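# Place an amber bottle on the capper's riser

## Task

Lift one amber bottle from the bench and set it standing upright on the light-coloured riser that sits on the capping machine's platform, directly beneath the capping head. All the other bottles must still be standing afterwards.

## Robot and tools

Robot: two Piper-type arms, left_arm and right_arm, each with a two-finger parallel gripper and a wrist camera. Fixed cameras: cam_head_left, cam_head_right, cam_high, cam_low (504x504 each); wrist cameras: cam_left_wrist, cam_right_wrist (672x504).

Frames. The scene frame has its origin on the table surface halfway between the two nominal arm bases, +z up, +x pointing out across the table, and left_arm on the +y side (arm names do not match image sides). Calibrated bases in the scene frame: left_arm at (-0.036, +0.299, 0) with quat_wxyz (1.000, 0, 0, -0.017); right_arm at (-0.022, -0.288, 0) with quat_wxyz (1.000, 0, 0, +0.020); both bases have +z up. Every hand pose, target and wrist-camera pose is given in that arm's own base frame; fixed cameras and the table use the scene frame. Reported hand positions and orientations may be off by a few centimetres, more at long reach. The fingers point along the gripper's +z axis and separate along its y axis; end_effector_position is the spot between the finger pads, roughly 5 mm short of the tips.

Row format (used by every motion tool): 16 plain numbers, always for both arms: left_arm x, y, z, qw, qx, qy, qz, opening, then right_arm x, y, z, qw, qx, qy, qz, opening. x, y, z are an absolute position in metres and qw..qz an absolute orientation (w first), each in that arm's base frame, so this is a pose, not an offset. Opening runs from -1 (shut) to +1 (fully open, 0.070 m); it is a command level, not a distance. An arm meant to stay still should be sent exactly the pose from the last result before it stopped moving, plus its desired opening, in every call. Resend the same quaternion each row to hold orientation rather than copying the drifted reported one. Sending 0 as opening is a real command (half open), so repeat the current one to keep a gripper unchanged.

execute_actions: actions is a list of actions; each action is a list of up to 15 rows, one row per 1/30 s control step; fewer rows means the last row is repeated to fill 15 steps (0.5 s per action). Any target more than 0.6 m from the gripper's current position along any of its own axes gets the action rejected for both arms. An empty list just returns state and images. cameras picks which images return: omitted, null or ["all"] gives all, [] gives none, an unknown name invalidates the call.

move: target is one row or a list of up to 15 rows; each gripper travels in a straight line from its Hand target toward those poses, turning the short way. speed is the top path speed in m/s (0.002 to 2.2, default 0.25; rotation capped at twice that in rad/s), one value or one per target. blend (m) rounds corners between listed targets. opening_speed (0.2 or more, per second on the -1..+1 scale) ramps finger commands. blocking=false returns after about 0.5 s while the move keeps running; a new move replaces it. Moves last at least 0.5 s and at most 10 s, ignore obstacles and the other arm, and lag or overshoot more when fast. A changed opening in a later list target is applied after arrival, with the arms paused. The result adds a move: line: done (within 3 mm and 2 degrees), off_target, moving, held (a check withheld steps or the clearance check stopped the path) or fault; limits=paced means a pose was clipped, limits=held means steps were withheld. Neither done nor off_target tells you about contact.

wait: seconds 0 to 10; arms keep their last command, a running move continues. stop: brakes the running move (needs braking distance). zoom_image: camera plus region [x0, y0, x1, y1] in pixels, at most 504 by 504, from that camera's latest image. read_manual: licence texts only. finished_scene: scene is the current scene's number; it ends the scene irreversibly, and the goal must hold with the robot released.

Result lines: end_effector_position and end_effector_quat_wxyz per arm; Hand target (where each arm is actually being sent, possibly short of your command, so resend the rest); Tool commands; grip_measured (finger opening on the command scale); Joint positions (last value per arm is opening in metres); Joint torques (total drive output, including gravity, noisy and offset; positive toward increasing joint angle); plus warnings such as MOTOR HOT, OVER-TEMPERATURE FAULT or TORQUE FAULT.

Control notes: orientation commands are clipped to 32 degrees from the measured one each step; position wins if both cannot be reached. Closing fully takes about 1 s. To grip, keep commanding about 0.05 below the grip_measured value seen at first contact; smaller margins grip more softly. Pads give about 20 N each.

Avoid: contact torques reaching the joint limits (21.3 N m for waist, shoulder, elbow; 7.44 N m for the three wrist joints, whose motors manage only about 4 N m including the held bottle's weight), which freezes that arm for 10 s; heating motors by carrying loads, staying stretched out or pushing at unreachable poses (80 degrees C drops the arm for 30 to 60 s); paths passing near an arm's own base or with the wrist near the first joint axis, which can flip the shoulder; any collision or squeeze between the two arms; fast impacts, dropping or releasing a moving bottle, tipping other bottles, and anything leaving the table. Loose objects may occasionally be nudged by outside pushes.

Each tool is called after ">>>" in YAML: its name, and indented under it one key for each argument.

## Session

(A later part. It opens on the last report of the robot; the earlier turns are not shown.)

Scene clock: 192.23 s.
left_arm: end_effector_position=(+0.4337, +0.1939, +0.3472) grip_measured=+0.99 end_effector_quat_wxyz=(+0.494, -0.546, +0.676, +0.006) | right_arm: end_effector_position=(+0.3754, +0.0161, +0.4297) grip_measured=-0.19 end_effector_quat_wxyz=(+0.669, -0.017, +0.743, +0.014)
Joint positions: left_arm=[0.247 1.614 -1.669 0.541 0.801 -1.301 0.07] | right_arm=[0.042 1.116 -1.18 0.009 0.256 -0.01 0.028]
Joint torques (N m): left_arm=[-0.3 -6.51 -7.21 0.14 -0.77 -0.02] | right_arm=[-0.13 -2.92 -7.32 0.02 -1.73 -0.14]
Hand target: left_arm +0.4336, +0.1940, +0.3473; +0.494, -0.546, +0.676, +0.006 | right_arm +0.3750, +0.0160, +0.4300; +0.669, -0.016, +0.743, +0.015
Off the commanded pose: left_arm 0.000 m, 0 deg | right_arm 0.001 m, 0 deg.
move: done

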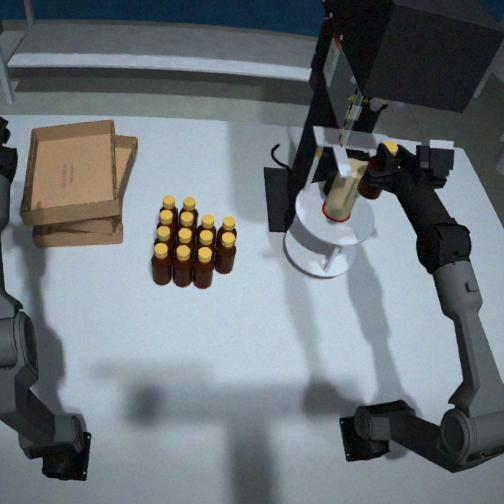

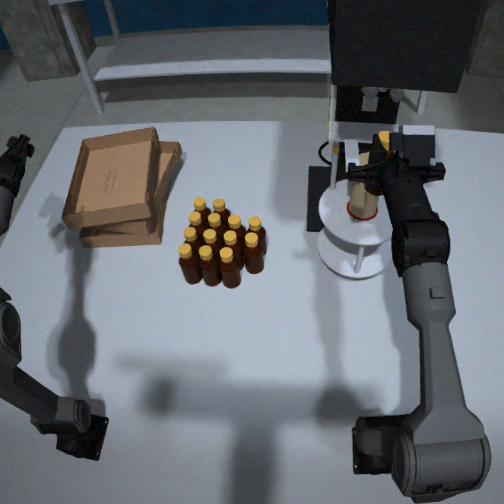

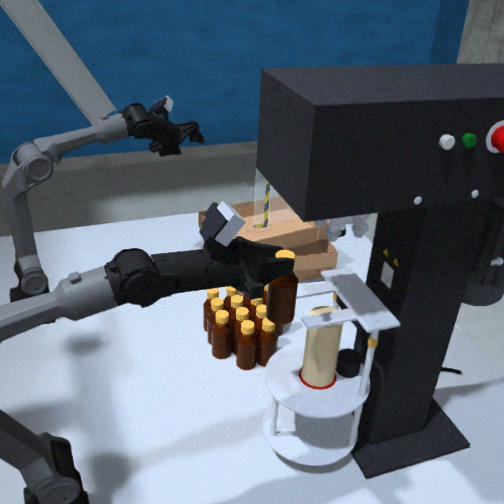

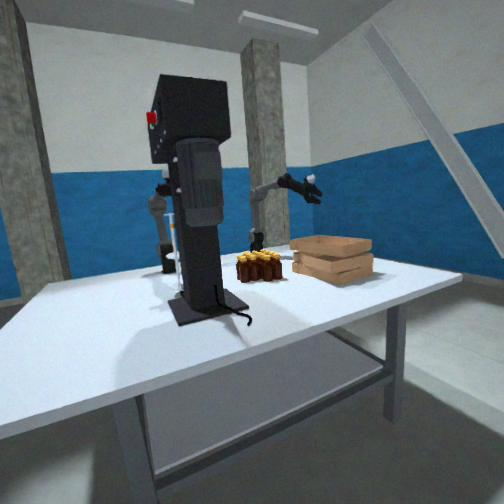

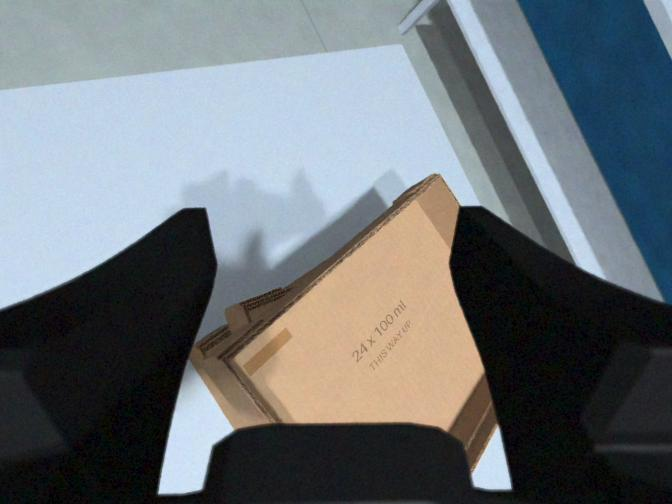

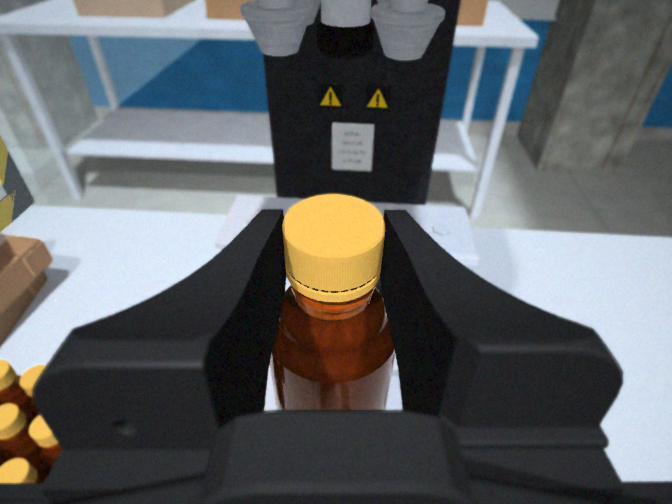

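>>> move:
  target:
    - [0.4336,0.1940,0.3473,0.494,-0.546,0.676,0.006,1,0.403,0.0157,0.429,0.6690,-0.0162,0.7430,0.0146,-0.32]
  speed: 0.04

>>> zoom_image:
  camera: "cam_head_left"
  region: [300, 110, 410, 220]

>>> zoom_image:
  camera: "cam_high"
  region: [260, 240, 410, 390]

>>> zoom_image:
  camera: "cam_head_right"
  region: [310, 110, 420, 220]

Scene clock: 212.20 s.
left_arm: end_effector_position=(+0.4337, +0.1939, +0.3472) grip_measured=+0.99 end_effector_quat_wxyz=(+0.494, -0.546, +0.676, +0.006) | right_arm: end_effector_position=(+0.4033, +0.0159, +0.4288) grip_measured=-0.19 end_effector_quat_wxyz=(+0.669, -0.016, +0.743, +0.015)
Joint positions: left_arm=[0.247 1.614 -1.669 0.541 0.801 -1.301 0.07] | right_arm=[0.034 1.211 -1.241 0.046 0.223 -0.046 0.028]
Joint torques (N m): left_arm=[-0.15 -6.54 -7.18 0.13 -0.78 -0.02] | right_arm=[-0.76 -3.92 -6.71 -0.1 -1.8 -0.11]
Hand target: left_arm +0.4336, +0.1940, +0.3473; +0.494, -0.546, +0.676, +0.006 | right_arm +0.4030, +0.0157, +0.4290; +0.669, -0.016, +0.743, +0.015
Off the commanded pose: left_arm 0.000 m, 0 deg | right_arm 0.000 m, 0 deg.
move: done

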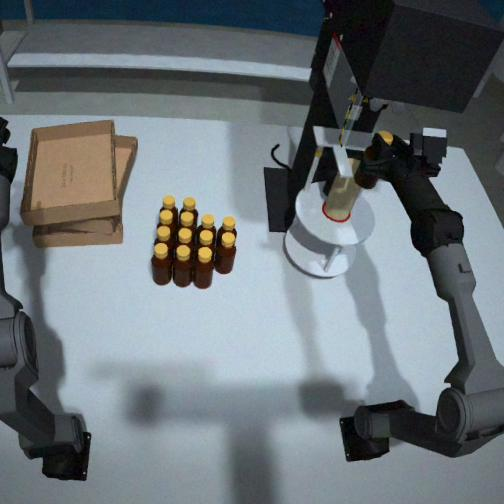

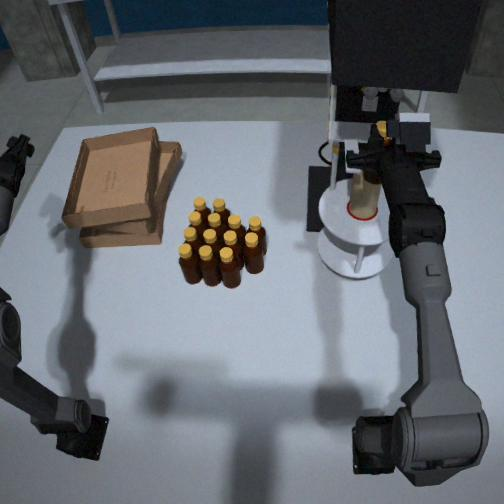

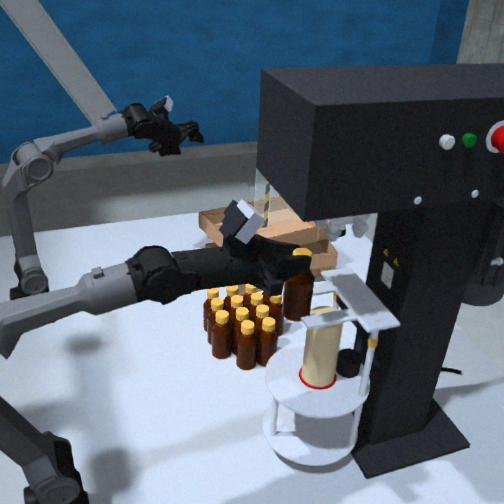

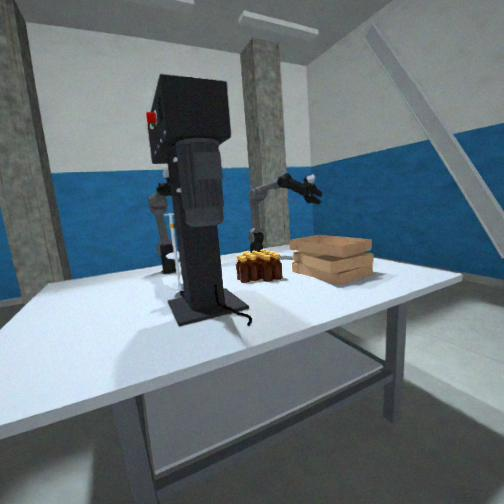

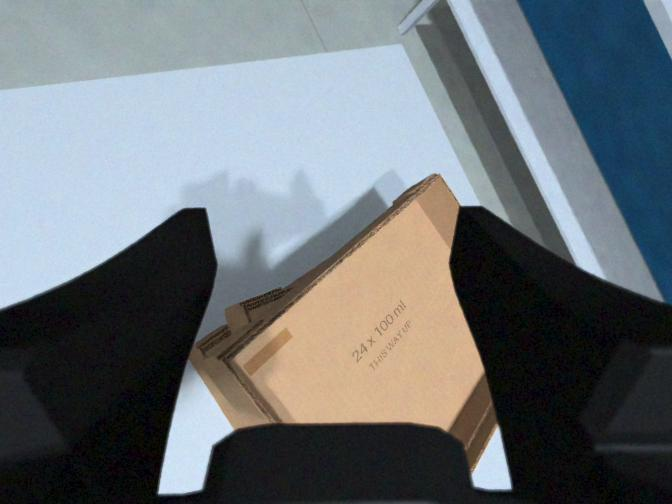

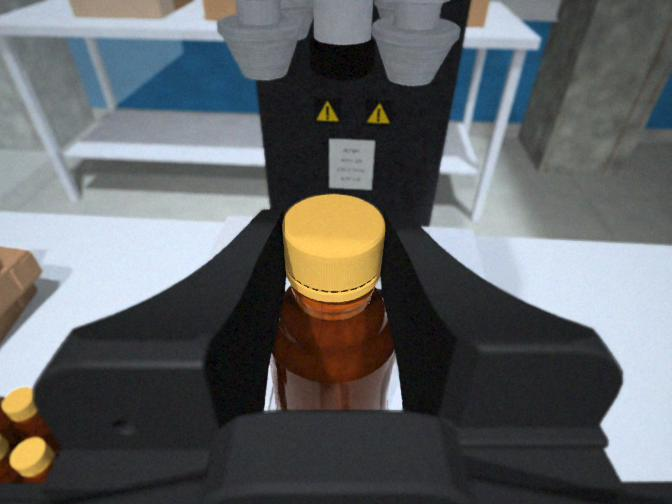

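Scaled by 4.582.

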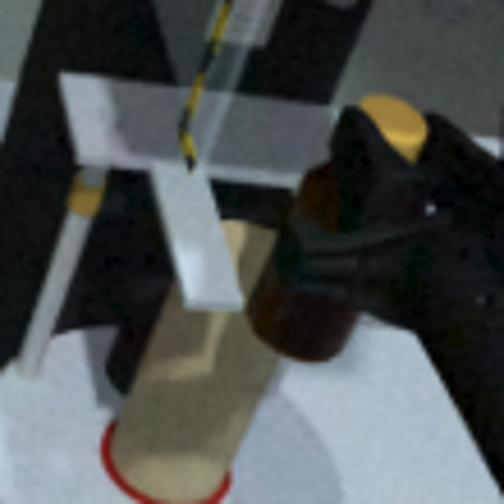

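Scaled by 3.360.

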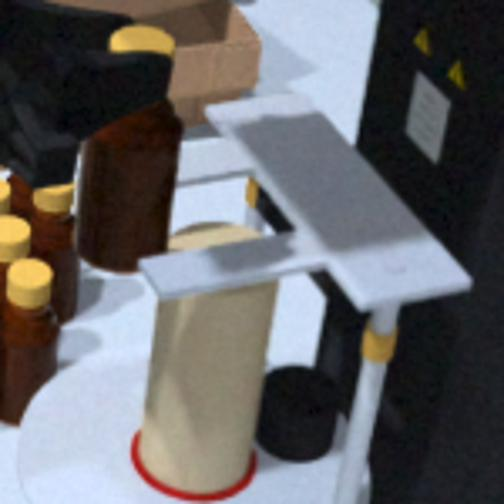

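Scaled by 4.582.

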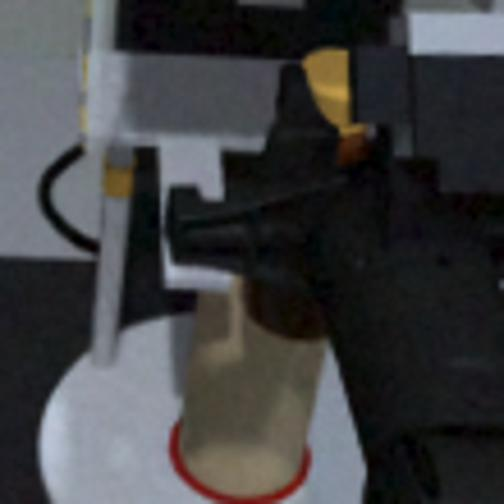

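>>> move:
  target:
    - [0.4336,0.1940,0.3473,0.494,-0.546,0.676,0.006,1,0.403,0.0157,0.436,0.6690,-0.0162,0.7430,0.0146,-0.32]
    - [0.4336,0.1940,0.3473,0.494,-0.546,0.676,0.006,1,0.43,0.016,0.436,0.6690,-0.0162,0.7430,0.0146,-0.32]
  speed: 0.04

>>> zoom_image:
  camera: "cam_head_left"
  region: [300, 110, 410, 220]

>>> zoom_image:
  camera: "cam_high"
  region: [260, 230, 410, 380]

>>> zoom_image:
  camera: "cam_head_right"
  region: [310, 110, 420, 220]

>>> zoom_image:
  camera: "cam_low"
  region: [140, 160, 210, 260]

Scene clock: 238.03 s.
left_arm: end_effector_position=(+0.4337, +0.1939, +0.3472) grip_measured=+0.99 end_effector_quat_wxyz=(+0.494, -0.546, +0.676, +0.006) | right_arm: end_effector_position=(+0.4303, +0.0163, +0.4357) grip_measured=-0.19 end_effector_quat_wxyz=(+0.669, -0.016, +0.743, +0.015)
Joint positions: left_arm=[0.247 1.614 -1.669 0.541 0.801 -1.301 0.07] | right_arm=[0.031 1.309 -1.348 0.057 0.232 -0.057 0.028]
Joint torques (N m): left_arm=[-0.2 -6.59 -6.75 0.12 -0.78 -0.02] | right_arm=[-0.78 -4.24 -6.14 -0.02 -1.82 -0.2]
Hand target: left_arm +0.4336, +0.1940, +0.3473; +0.494, -0.546, +0.676, +0.006 | right_arm +0.4300, +0.0160, +0.4360; +0.669, -0.016, +0.743, +0.015
Off the commanded pose: left_arm 0.000 m, 0 deg | right_arm 0.001 m, 0 deg.
move: done

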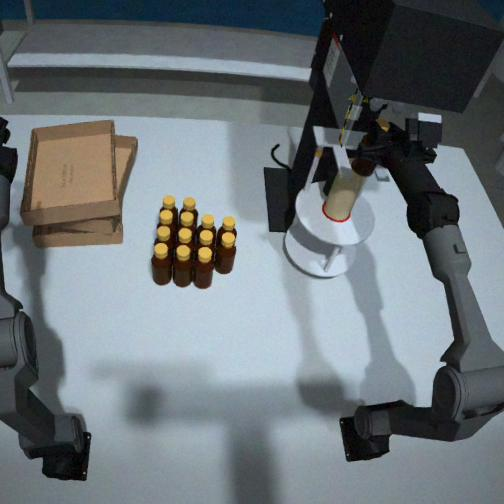

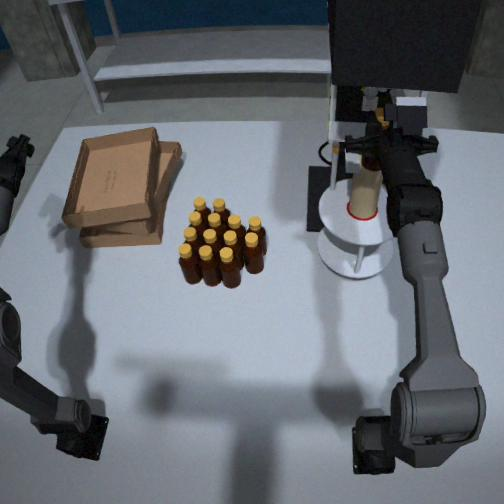

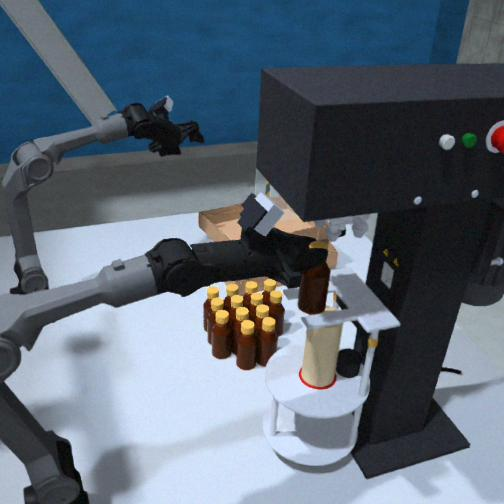

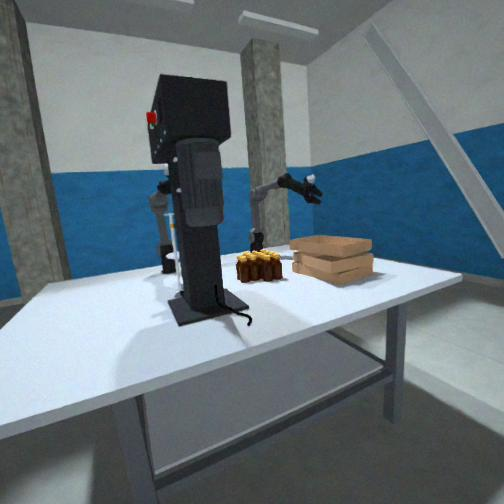

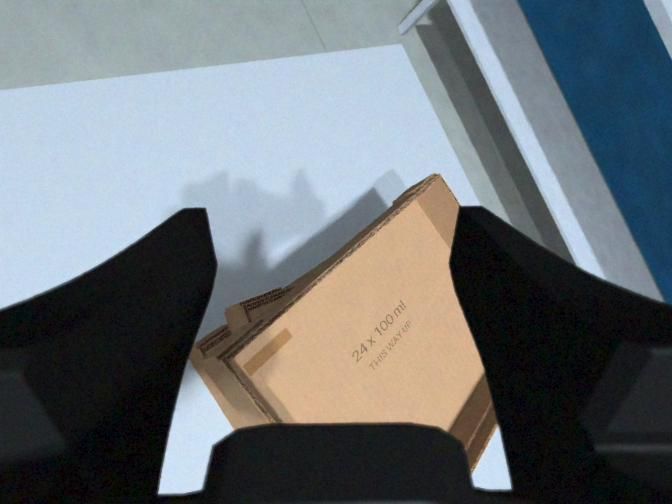

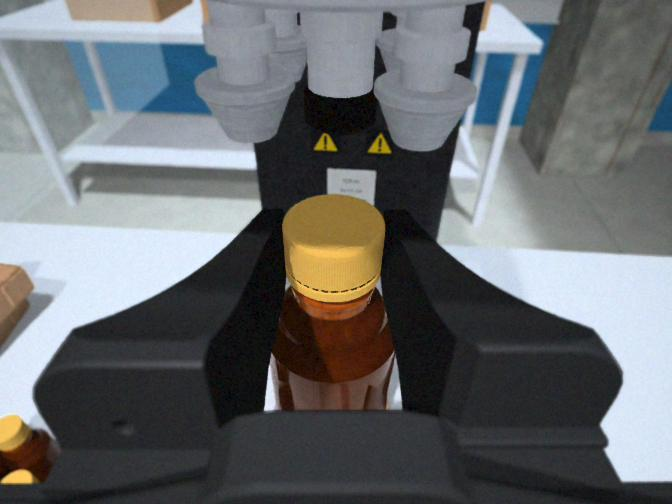

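Scaled by 4.582.

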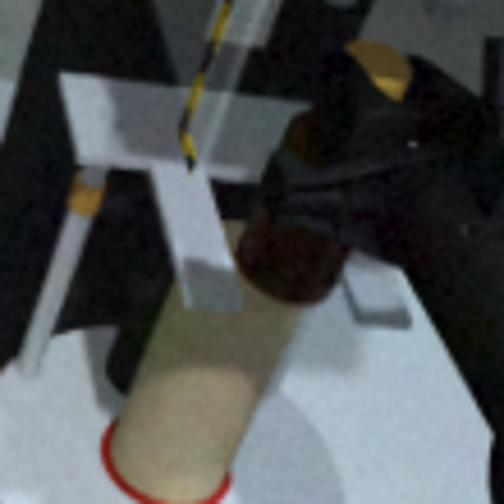

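Scaled by 3.360.

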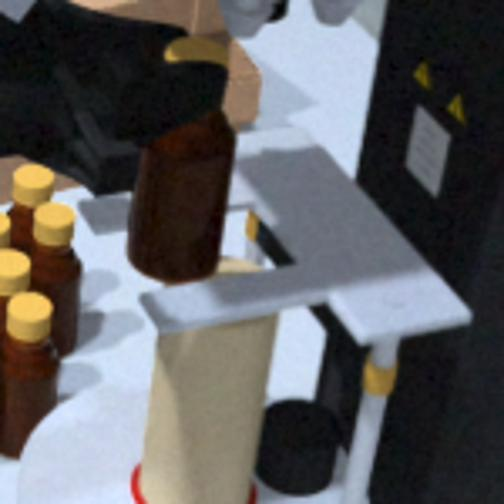

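Scaled by 4.582.

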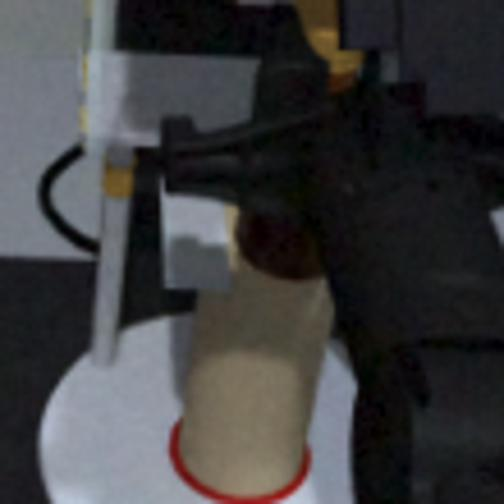

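Scaled by 5.040.

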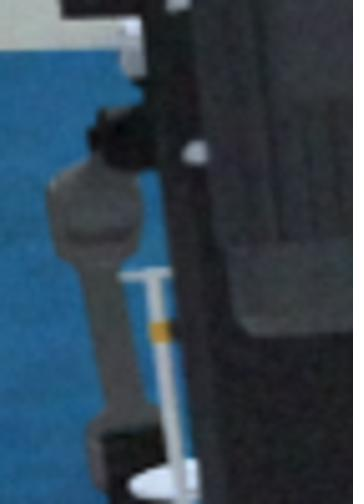

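>>> move:
  target:
    - [0.4336,0.1940,0.3473,0.494,-0.546,0.676,0.006,1,0.448,0.0163,0.435,0.6690,-0.0162,0.7430,0.0146,-0.32]
  speed: 0.04

>>> zoom_image:
  camera: "cam_head_left"
  region: [300, 110, 410, 220]

>>> zoom_image:
  camera: "cam_high"
  region: [270, 210, 390, 330]

>>> zoom_image:
  camera: "cam_head_right"
  region: [310, 110, 420, 220]

Scene clock: 248.43 s.
left_arm: end_effector_position=(+0.4337, +0.1939, +0.3472) grip_measured=+0.99 end_effector_quat_wxyz=(+0.494, -0.546, +0.676, +0.006) | right_arm: end_effector_position=(+0.4483, +0.0167, +0.4348) grip_measured=-0.19 end_effector_quat_wxyz=(+0.669, -0.016, +0.743, +0.015)
Joint positions: left_arm=[0.247 1.614 -1.669 0.541 0.801 -1.301 0.07] | right_arm=[0.03 1.37 -1.398 0.065 0.221 -0.064 0.028]
Joint torques (N m): left_arm=[-0.42 -6.43 -6.77 0.11 -0.78 0.01] | right_arm=[-0.63 -4.99 -6.27 0 -1.81 -0.25]
Hand target: left_arm +0.4336, +0.1940, +0.3473; +0.494, -0.546, +0.676, +0.006 | right_arm +0.4480, +0.0163, +0.4350; +0.669, -0.016, +0.743, +0.015
Off the commanded pose: left_arm 0.000 m, 0 deg | right_arm 0.000 m, 0 deg.
move: done

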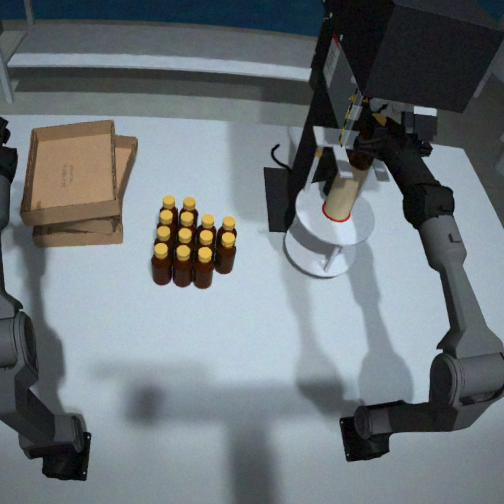

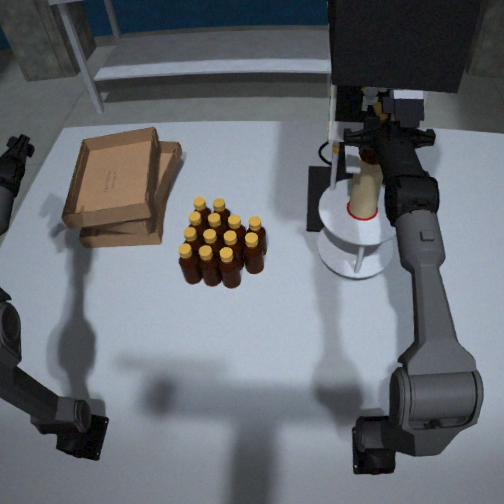

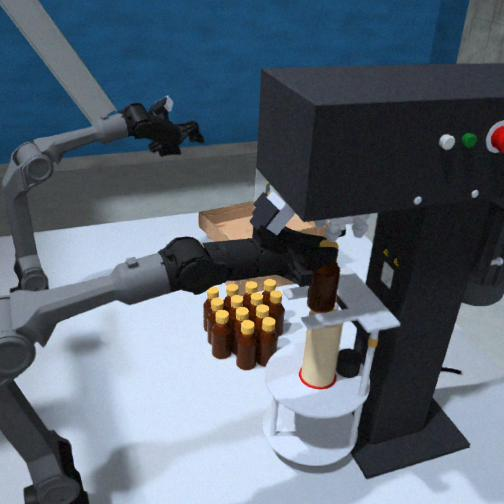

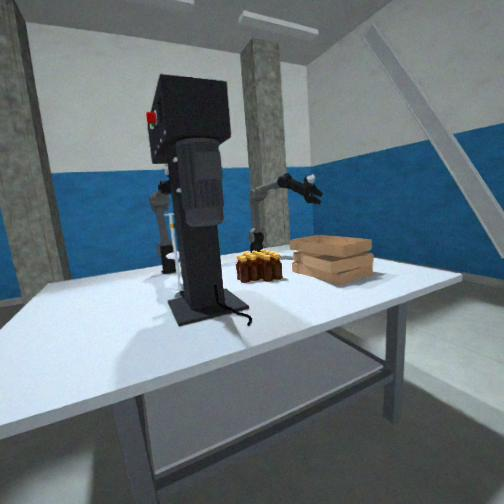

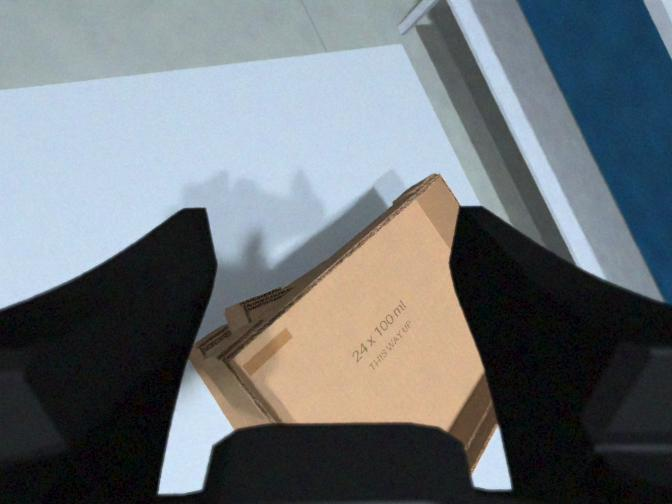

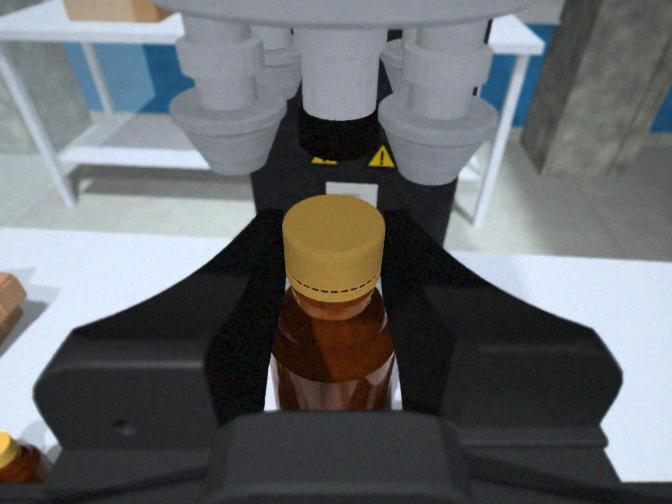

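Scaled by 4.582.

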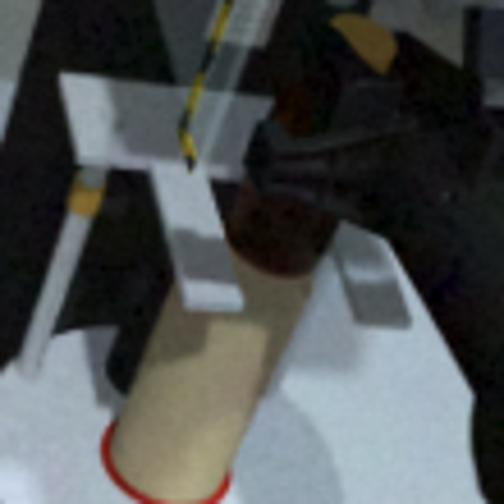

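Scaled by 4.200.

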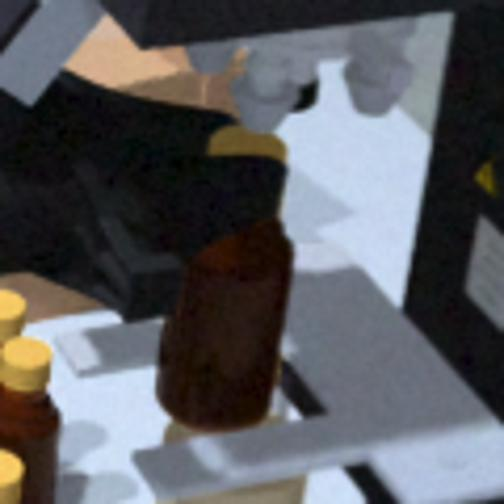

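Scaled by 4.582.

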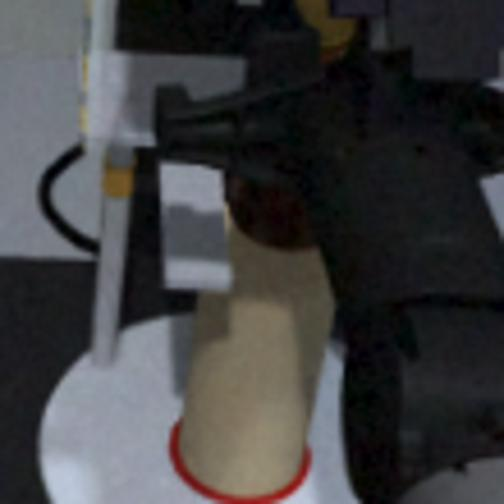

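>>> move:
  target:
    - [0.4336,0.1940,0.3473,0.494,-0.546,0.676,0.006,1,0.450,0.0163,0.424,0.6690,-0.0162,0.7430,0.0146,-0.32]
  speed: 0.02
  cameras: ["cam_head_left","cam_high","cam_head_right","cam_right_wrist"]

>>> zoom_image:
  camera: "cam_high"
  region: [270, 220, 390, 340]

>>> zoom_image:
  camera: "cam_head_left"
  region: [310, 120, 400, 210]

Scene clock: 262.87 s.
left_arm: end_effector_position=(+0.4337, +0.1939, +0.3472) grip_measured=+0.99 end_effector_quat_wxyz=(+0.494, -0.546, +0.676, +0.006) | right_arm: end_effector_position=(+0.4501, +0.0164, +0.4238) grip_measured=-0.19 end_effector_quat_wxyz=(+0.669, -0.016, +0.743, +0.015)
Joint positions: left_arm=[0.247 1.614 -1.669 0.541 0.801 -1.301 0.07] | right_arm=[0.029 1.369 -1.353 0.082 0.177 -0.083 0.028]
Joint torques (N m): left_arm=[-0.27 -6.49 -6.87 0.09 -0.82 0] | right_arm=[-0.86 -4.57 -6.32 0.01 -1.72 -0.15]
Hand target: left_arm +0.4336, +0.1940, +0.3473; +0.494, -0.546, +0.676, +0.006 | right_arm +0.4500, +0.0163, +0.4240; +0.669, -0.016, +0.743, +0.015
Off the commanded pose: left_arm 0.000 m, 0 deg | right_arm 0.000 m, 0 deg.
move: done
Images, in order (width x height): cam_head_left 504x504, cam_head_right 504x504, cam_high 504x504, cam_right_wrist 672x504.

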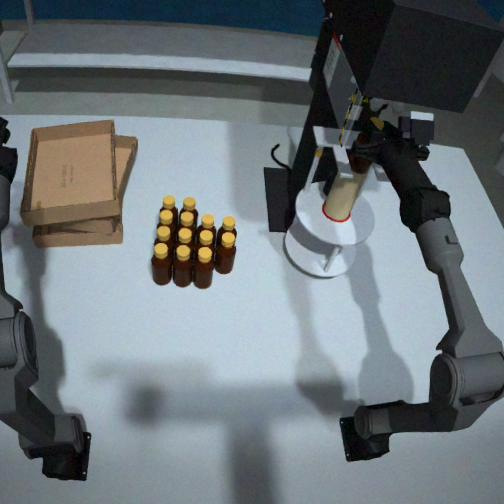

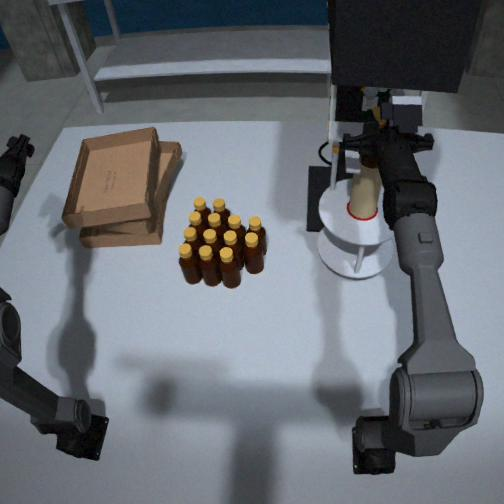

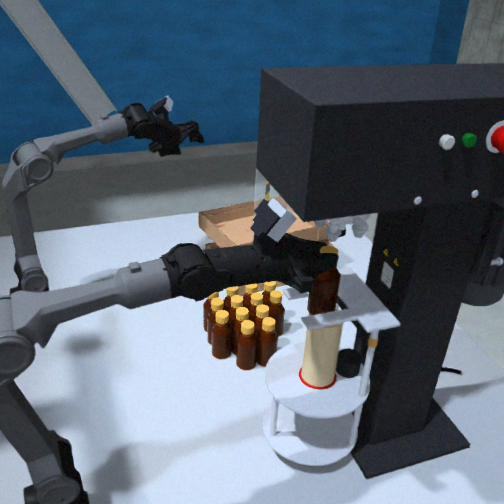

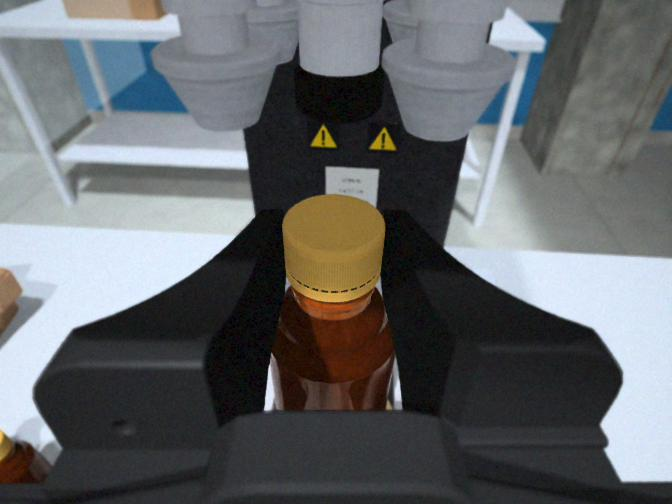

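Scaled by 4.200.

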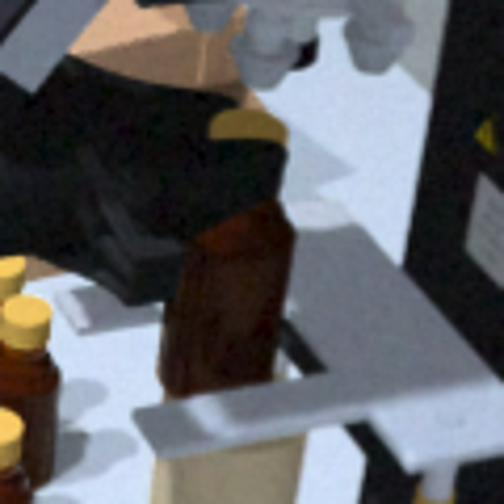

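Scaled by 5.600.

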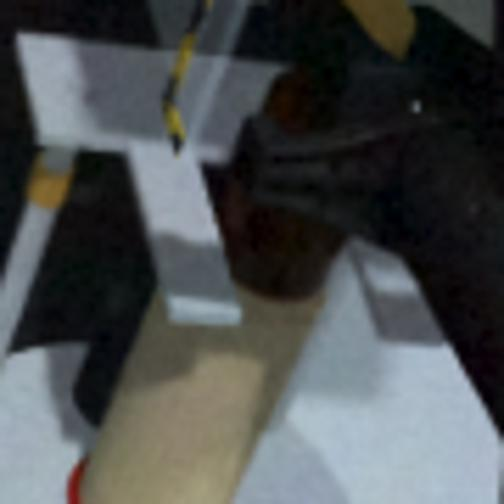

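>>> zoom_image:
  camera: "cam_head_right"
  region: [330, 120, 420, 210]

>>> zoom_image:
  camera: "cam_right_wrist"
  region: [250, 280, 420, 420]

>>> zoom_image:
  camera: "cam_high"
  region: [300, 270, 360, 340]

Scaled by 5.600.

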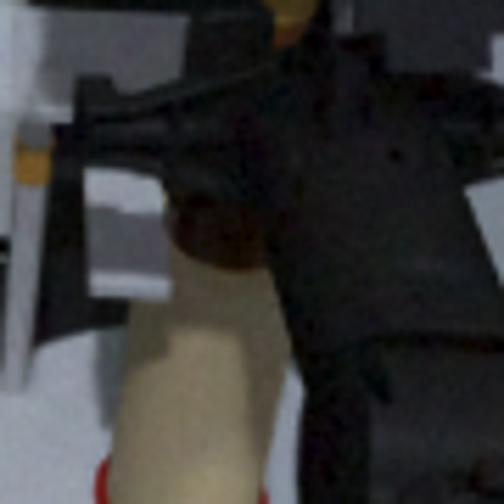

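Scaled by 2.965.

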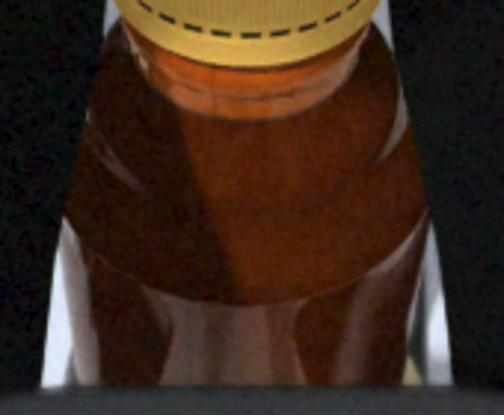

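Scaled by 7.200.

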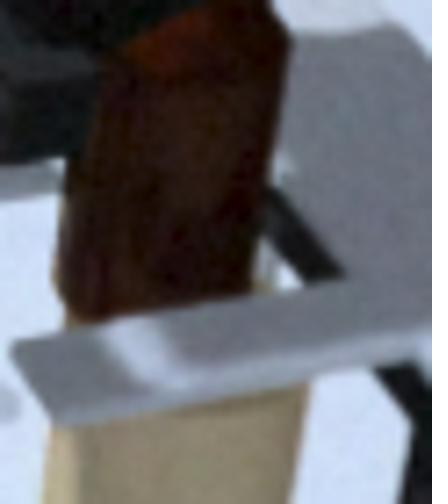

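>>> move:
  target:
    - [0.4336,0.1940,0.3473,0.494,-0.546,0.676,0.006,1,0.450,0.0152,0.417,0.6690,-0.0162,0.7430,0.0146,-0.32]
  speed: 0.015
  cameras: ["cam_head_left","cam_high","cam_head_right","cam_right_wrist"]

>>> zoom_image:
  camera: "cam_high"
  region: [290, 250, 370, 330]

>>> zoom_image:
  camera: "cam_head_left"
  region: [310, 120, 400, 210]

>>> zoom_image:
  camera: "cam_right_wrist"
  region: [250, 280, 420, 420]

Scene clock: 300.00 s.
left_arm: end_effector_position=(+0.4337, +0.1939, +0.3472) grip_measured=+0.99 end_effector_quat_wxyz=(+0.494, -0.546, +0.676, +0.006) | right_arm: end_effector_position=(+0.4502, +0.0153, +0.4166) grip_measured=-0.19 end_effector_quat_wxyz=(+0.669, -0.016, +0.743, +0.015)
Joint positions: left_arm=[0.247 1.614 -1.669 0.541 0.801 -1.301 0.07] | right_arm=[0.024 1.366 -1.322 0.13 0.15 -0.13 0.028]
Joint torques (N m): left_arm=[-0.37 -6.39 -6.59 0.12 -0.84 0.03] | right_arm=[-0.08 -5.54 -6.2 0.01 -1.78 -0.18]
Hand target: left_arm +0.4336, +0.1940, +0.3473; +0.494, -0.546, +0.676, +0.006 | right_arm +0.4500, +0.0152, +0.4170; +0.669, -0.016, +0.743, +0.015
Off the commanded pose: left_arm 0.000 m, 0 deg | right_arm 0.001 m, 0 deg.
move: done
Images, in order (width x height): cam_head_left 504x504, cam_head_right 504x504, cam_high 504x504, cam_right_wrist 672x504.

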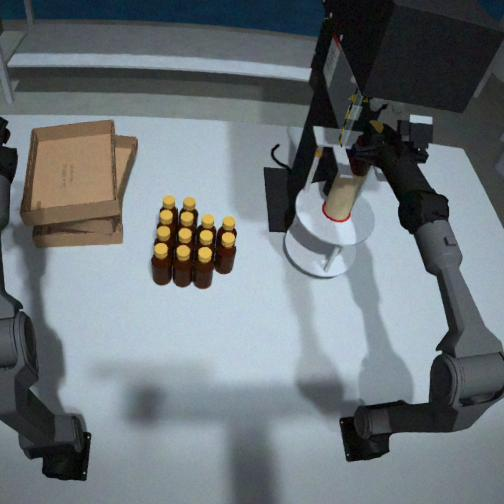

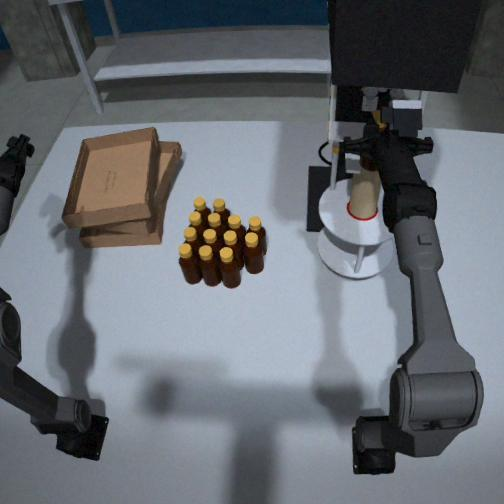

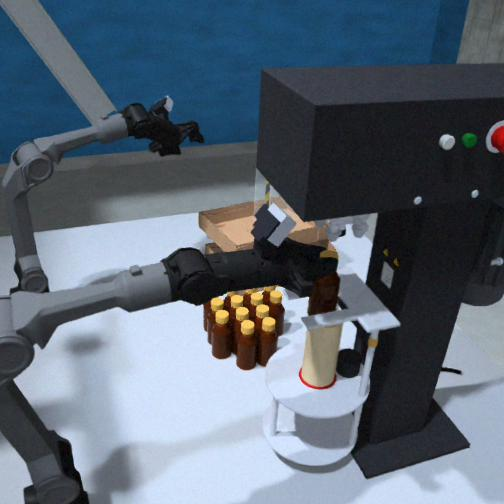

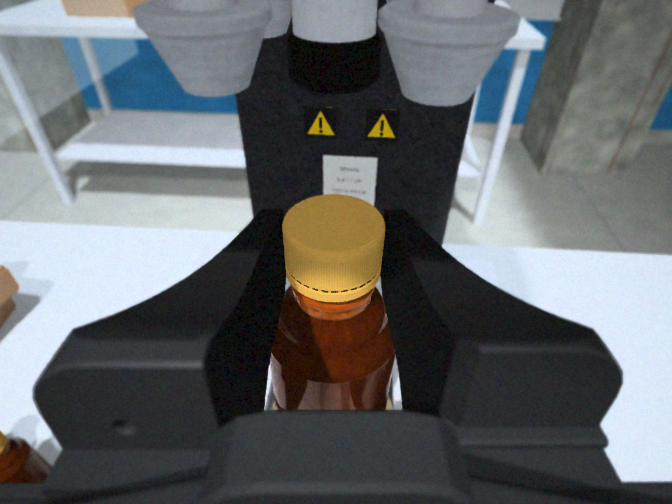

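Scaled by 6.300.

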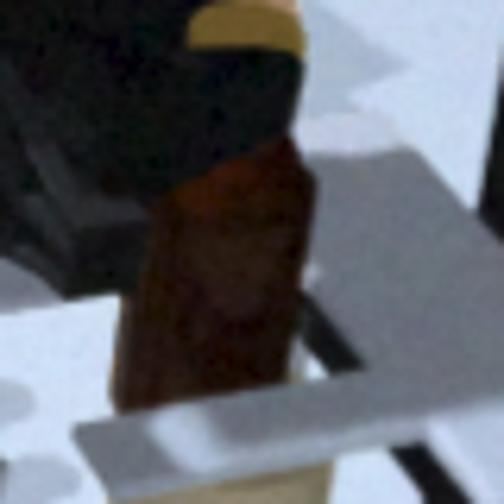

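Scaled by 5.600.

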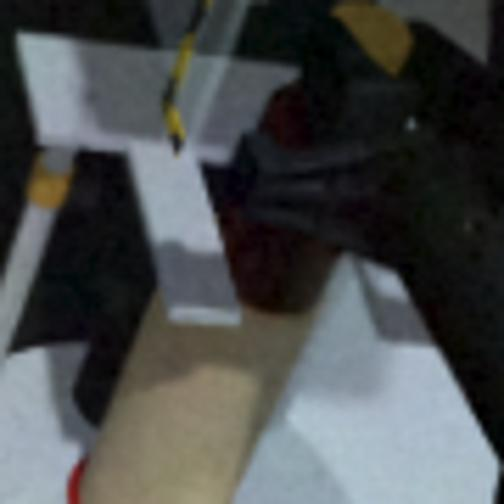

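Scaled by 2.965.

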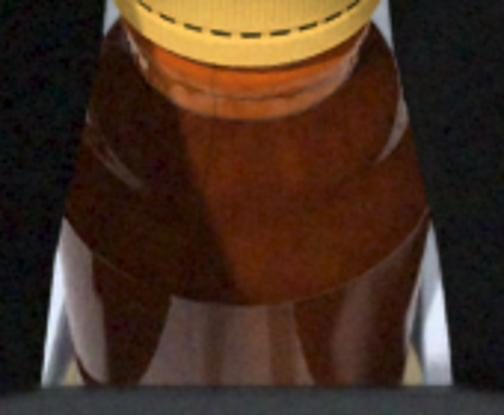

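>>> move:
  target:
    - [0.4336,0.1940,0.3473,0.494,-0.546,0.676,0.006,1,0.450,0.0150,0.411,0.6690,-0.0162,0.7430,0.0146,-0.32]
  speed: 0.015
  cameras: ["cam_head_left","cam_high","cam_right_wrist"]

>>> zoom_image:
  camera: "cam_high"
  region: [290, 250, 370, 330]

>>> zoom_image:
  camera: "cam_head_left"
  region: [310, 120, 400, 210]

Scene clock: 307.03 s.
left_arm: end_effector_position=(+0.4337, +0.1939, +0.3472) grip_measured=+0.99 end_effector_quat_wxyz=(+0.494, -0.546, +0.676, +0.006) | right_arm: end_effector_position=(+0.4502, +0.0151, +0.4106) grip_measured=-0.19 end_effector_quat_wxyz=(+0.669, -0.017, +0.743, +0.014)
Joint positions: left_arm=[0.247 1.614 -1.669 0.541 0.801 -1.301 0.07] | right_arm=[0.024 1.363 -1.295 0.16 0.126 -0.161 0.028]
Joint torques (N m): left_arm=[-0.42 -6.42 -6.59 0.13 -0.79 0.06] | right_arm=[-0.39 -4.92 -6.14 0.03 -1.75 -0.1]
Hand target: left_arm +0.4336, +0.1940, +0.3473; +0.494, -0.546, +0.676, +0.006 | right_arm +0.4500, +0.0150, +0.4110; +0.669, -0.016, +0.743, +0.015
Off the commanded pose: left_arm 0.000 m, 0 deg | right_arm 0.000 m, 0 deg.
move: done

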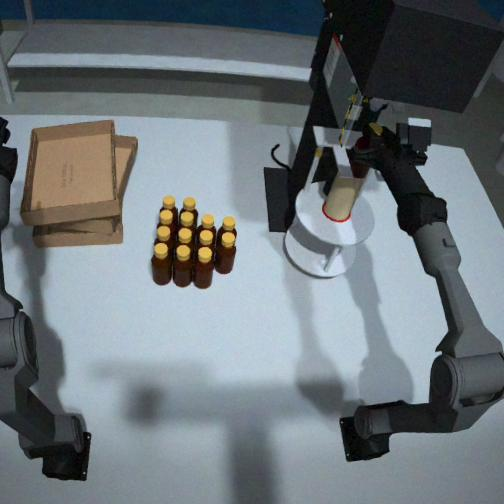

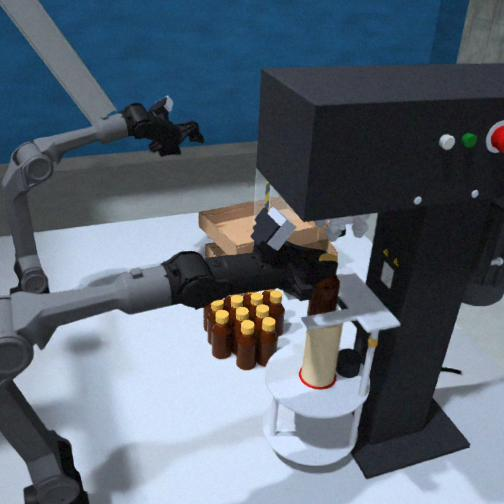

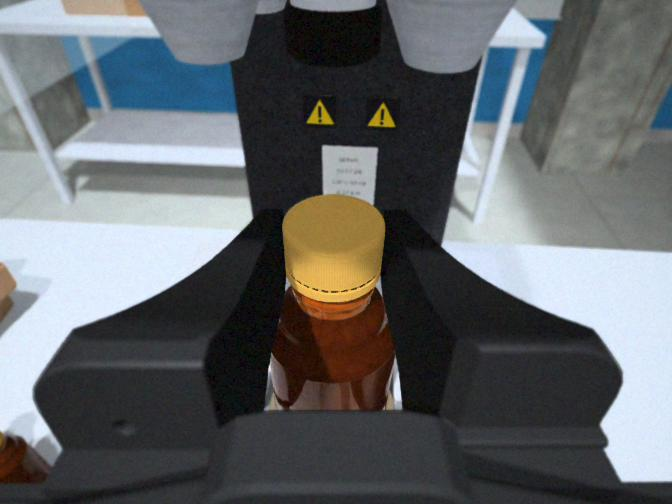

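Scaled by 6.300.

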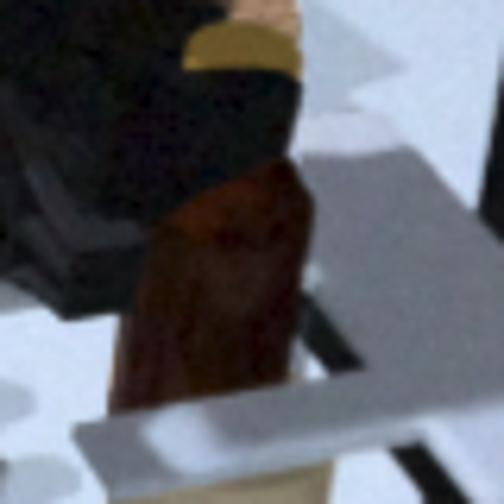

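Scaled by 5.600.

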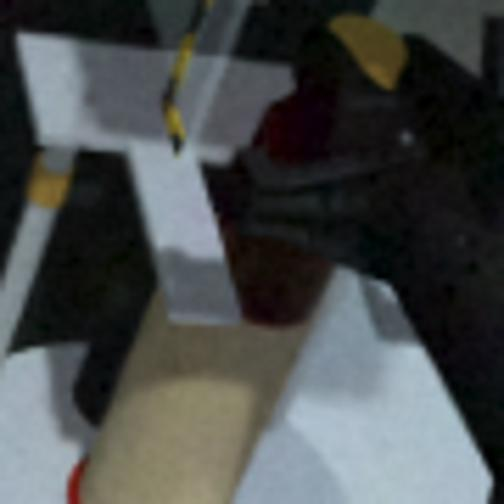

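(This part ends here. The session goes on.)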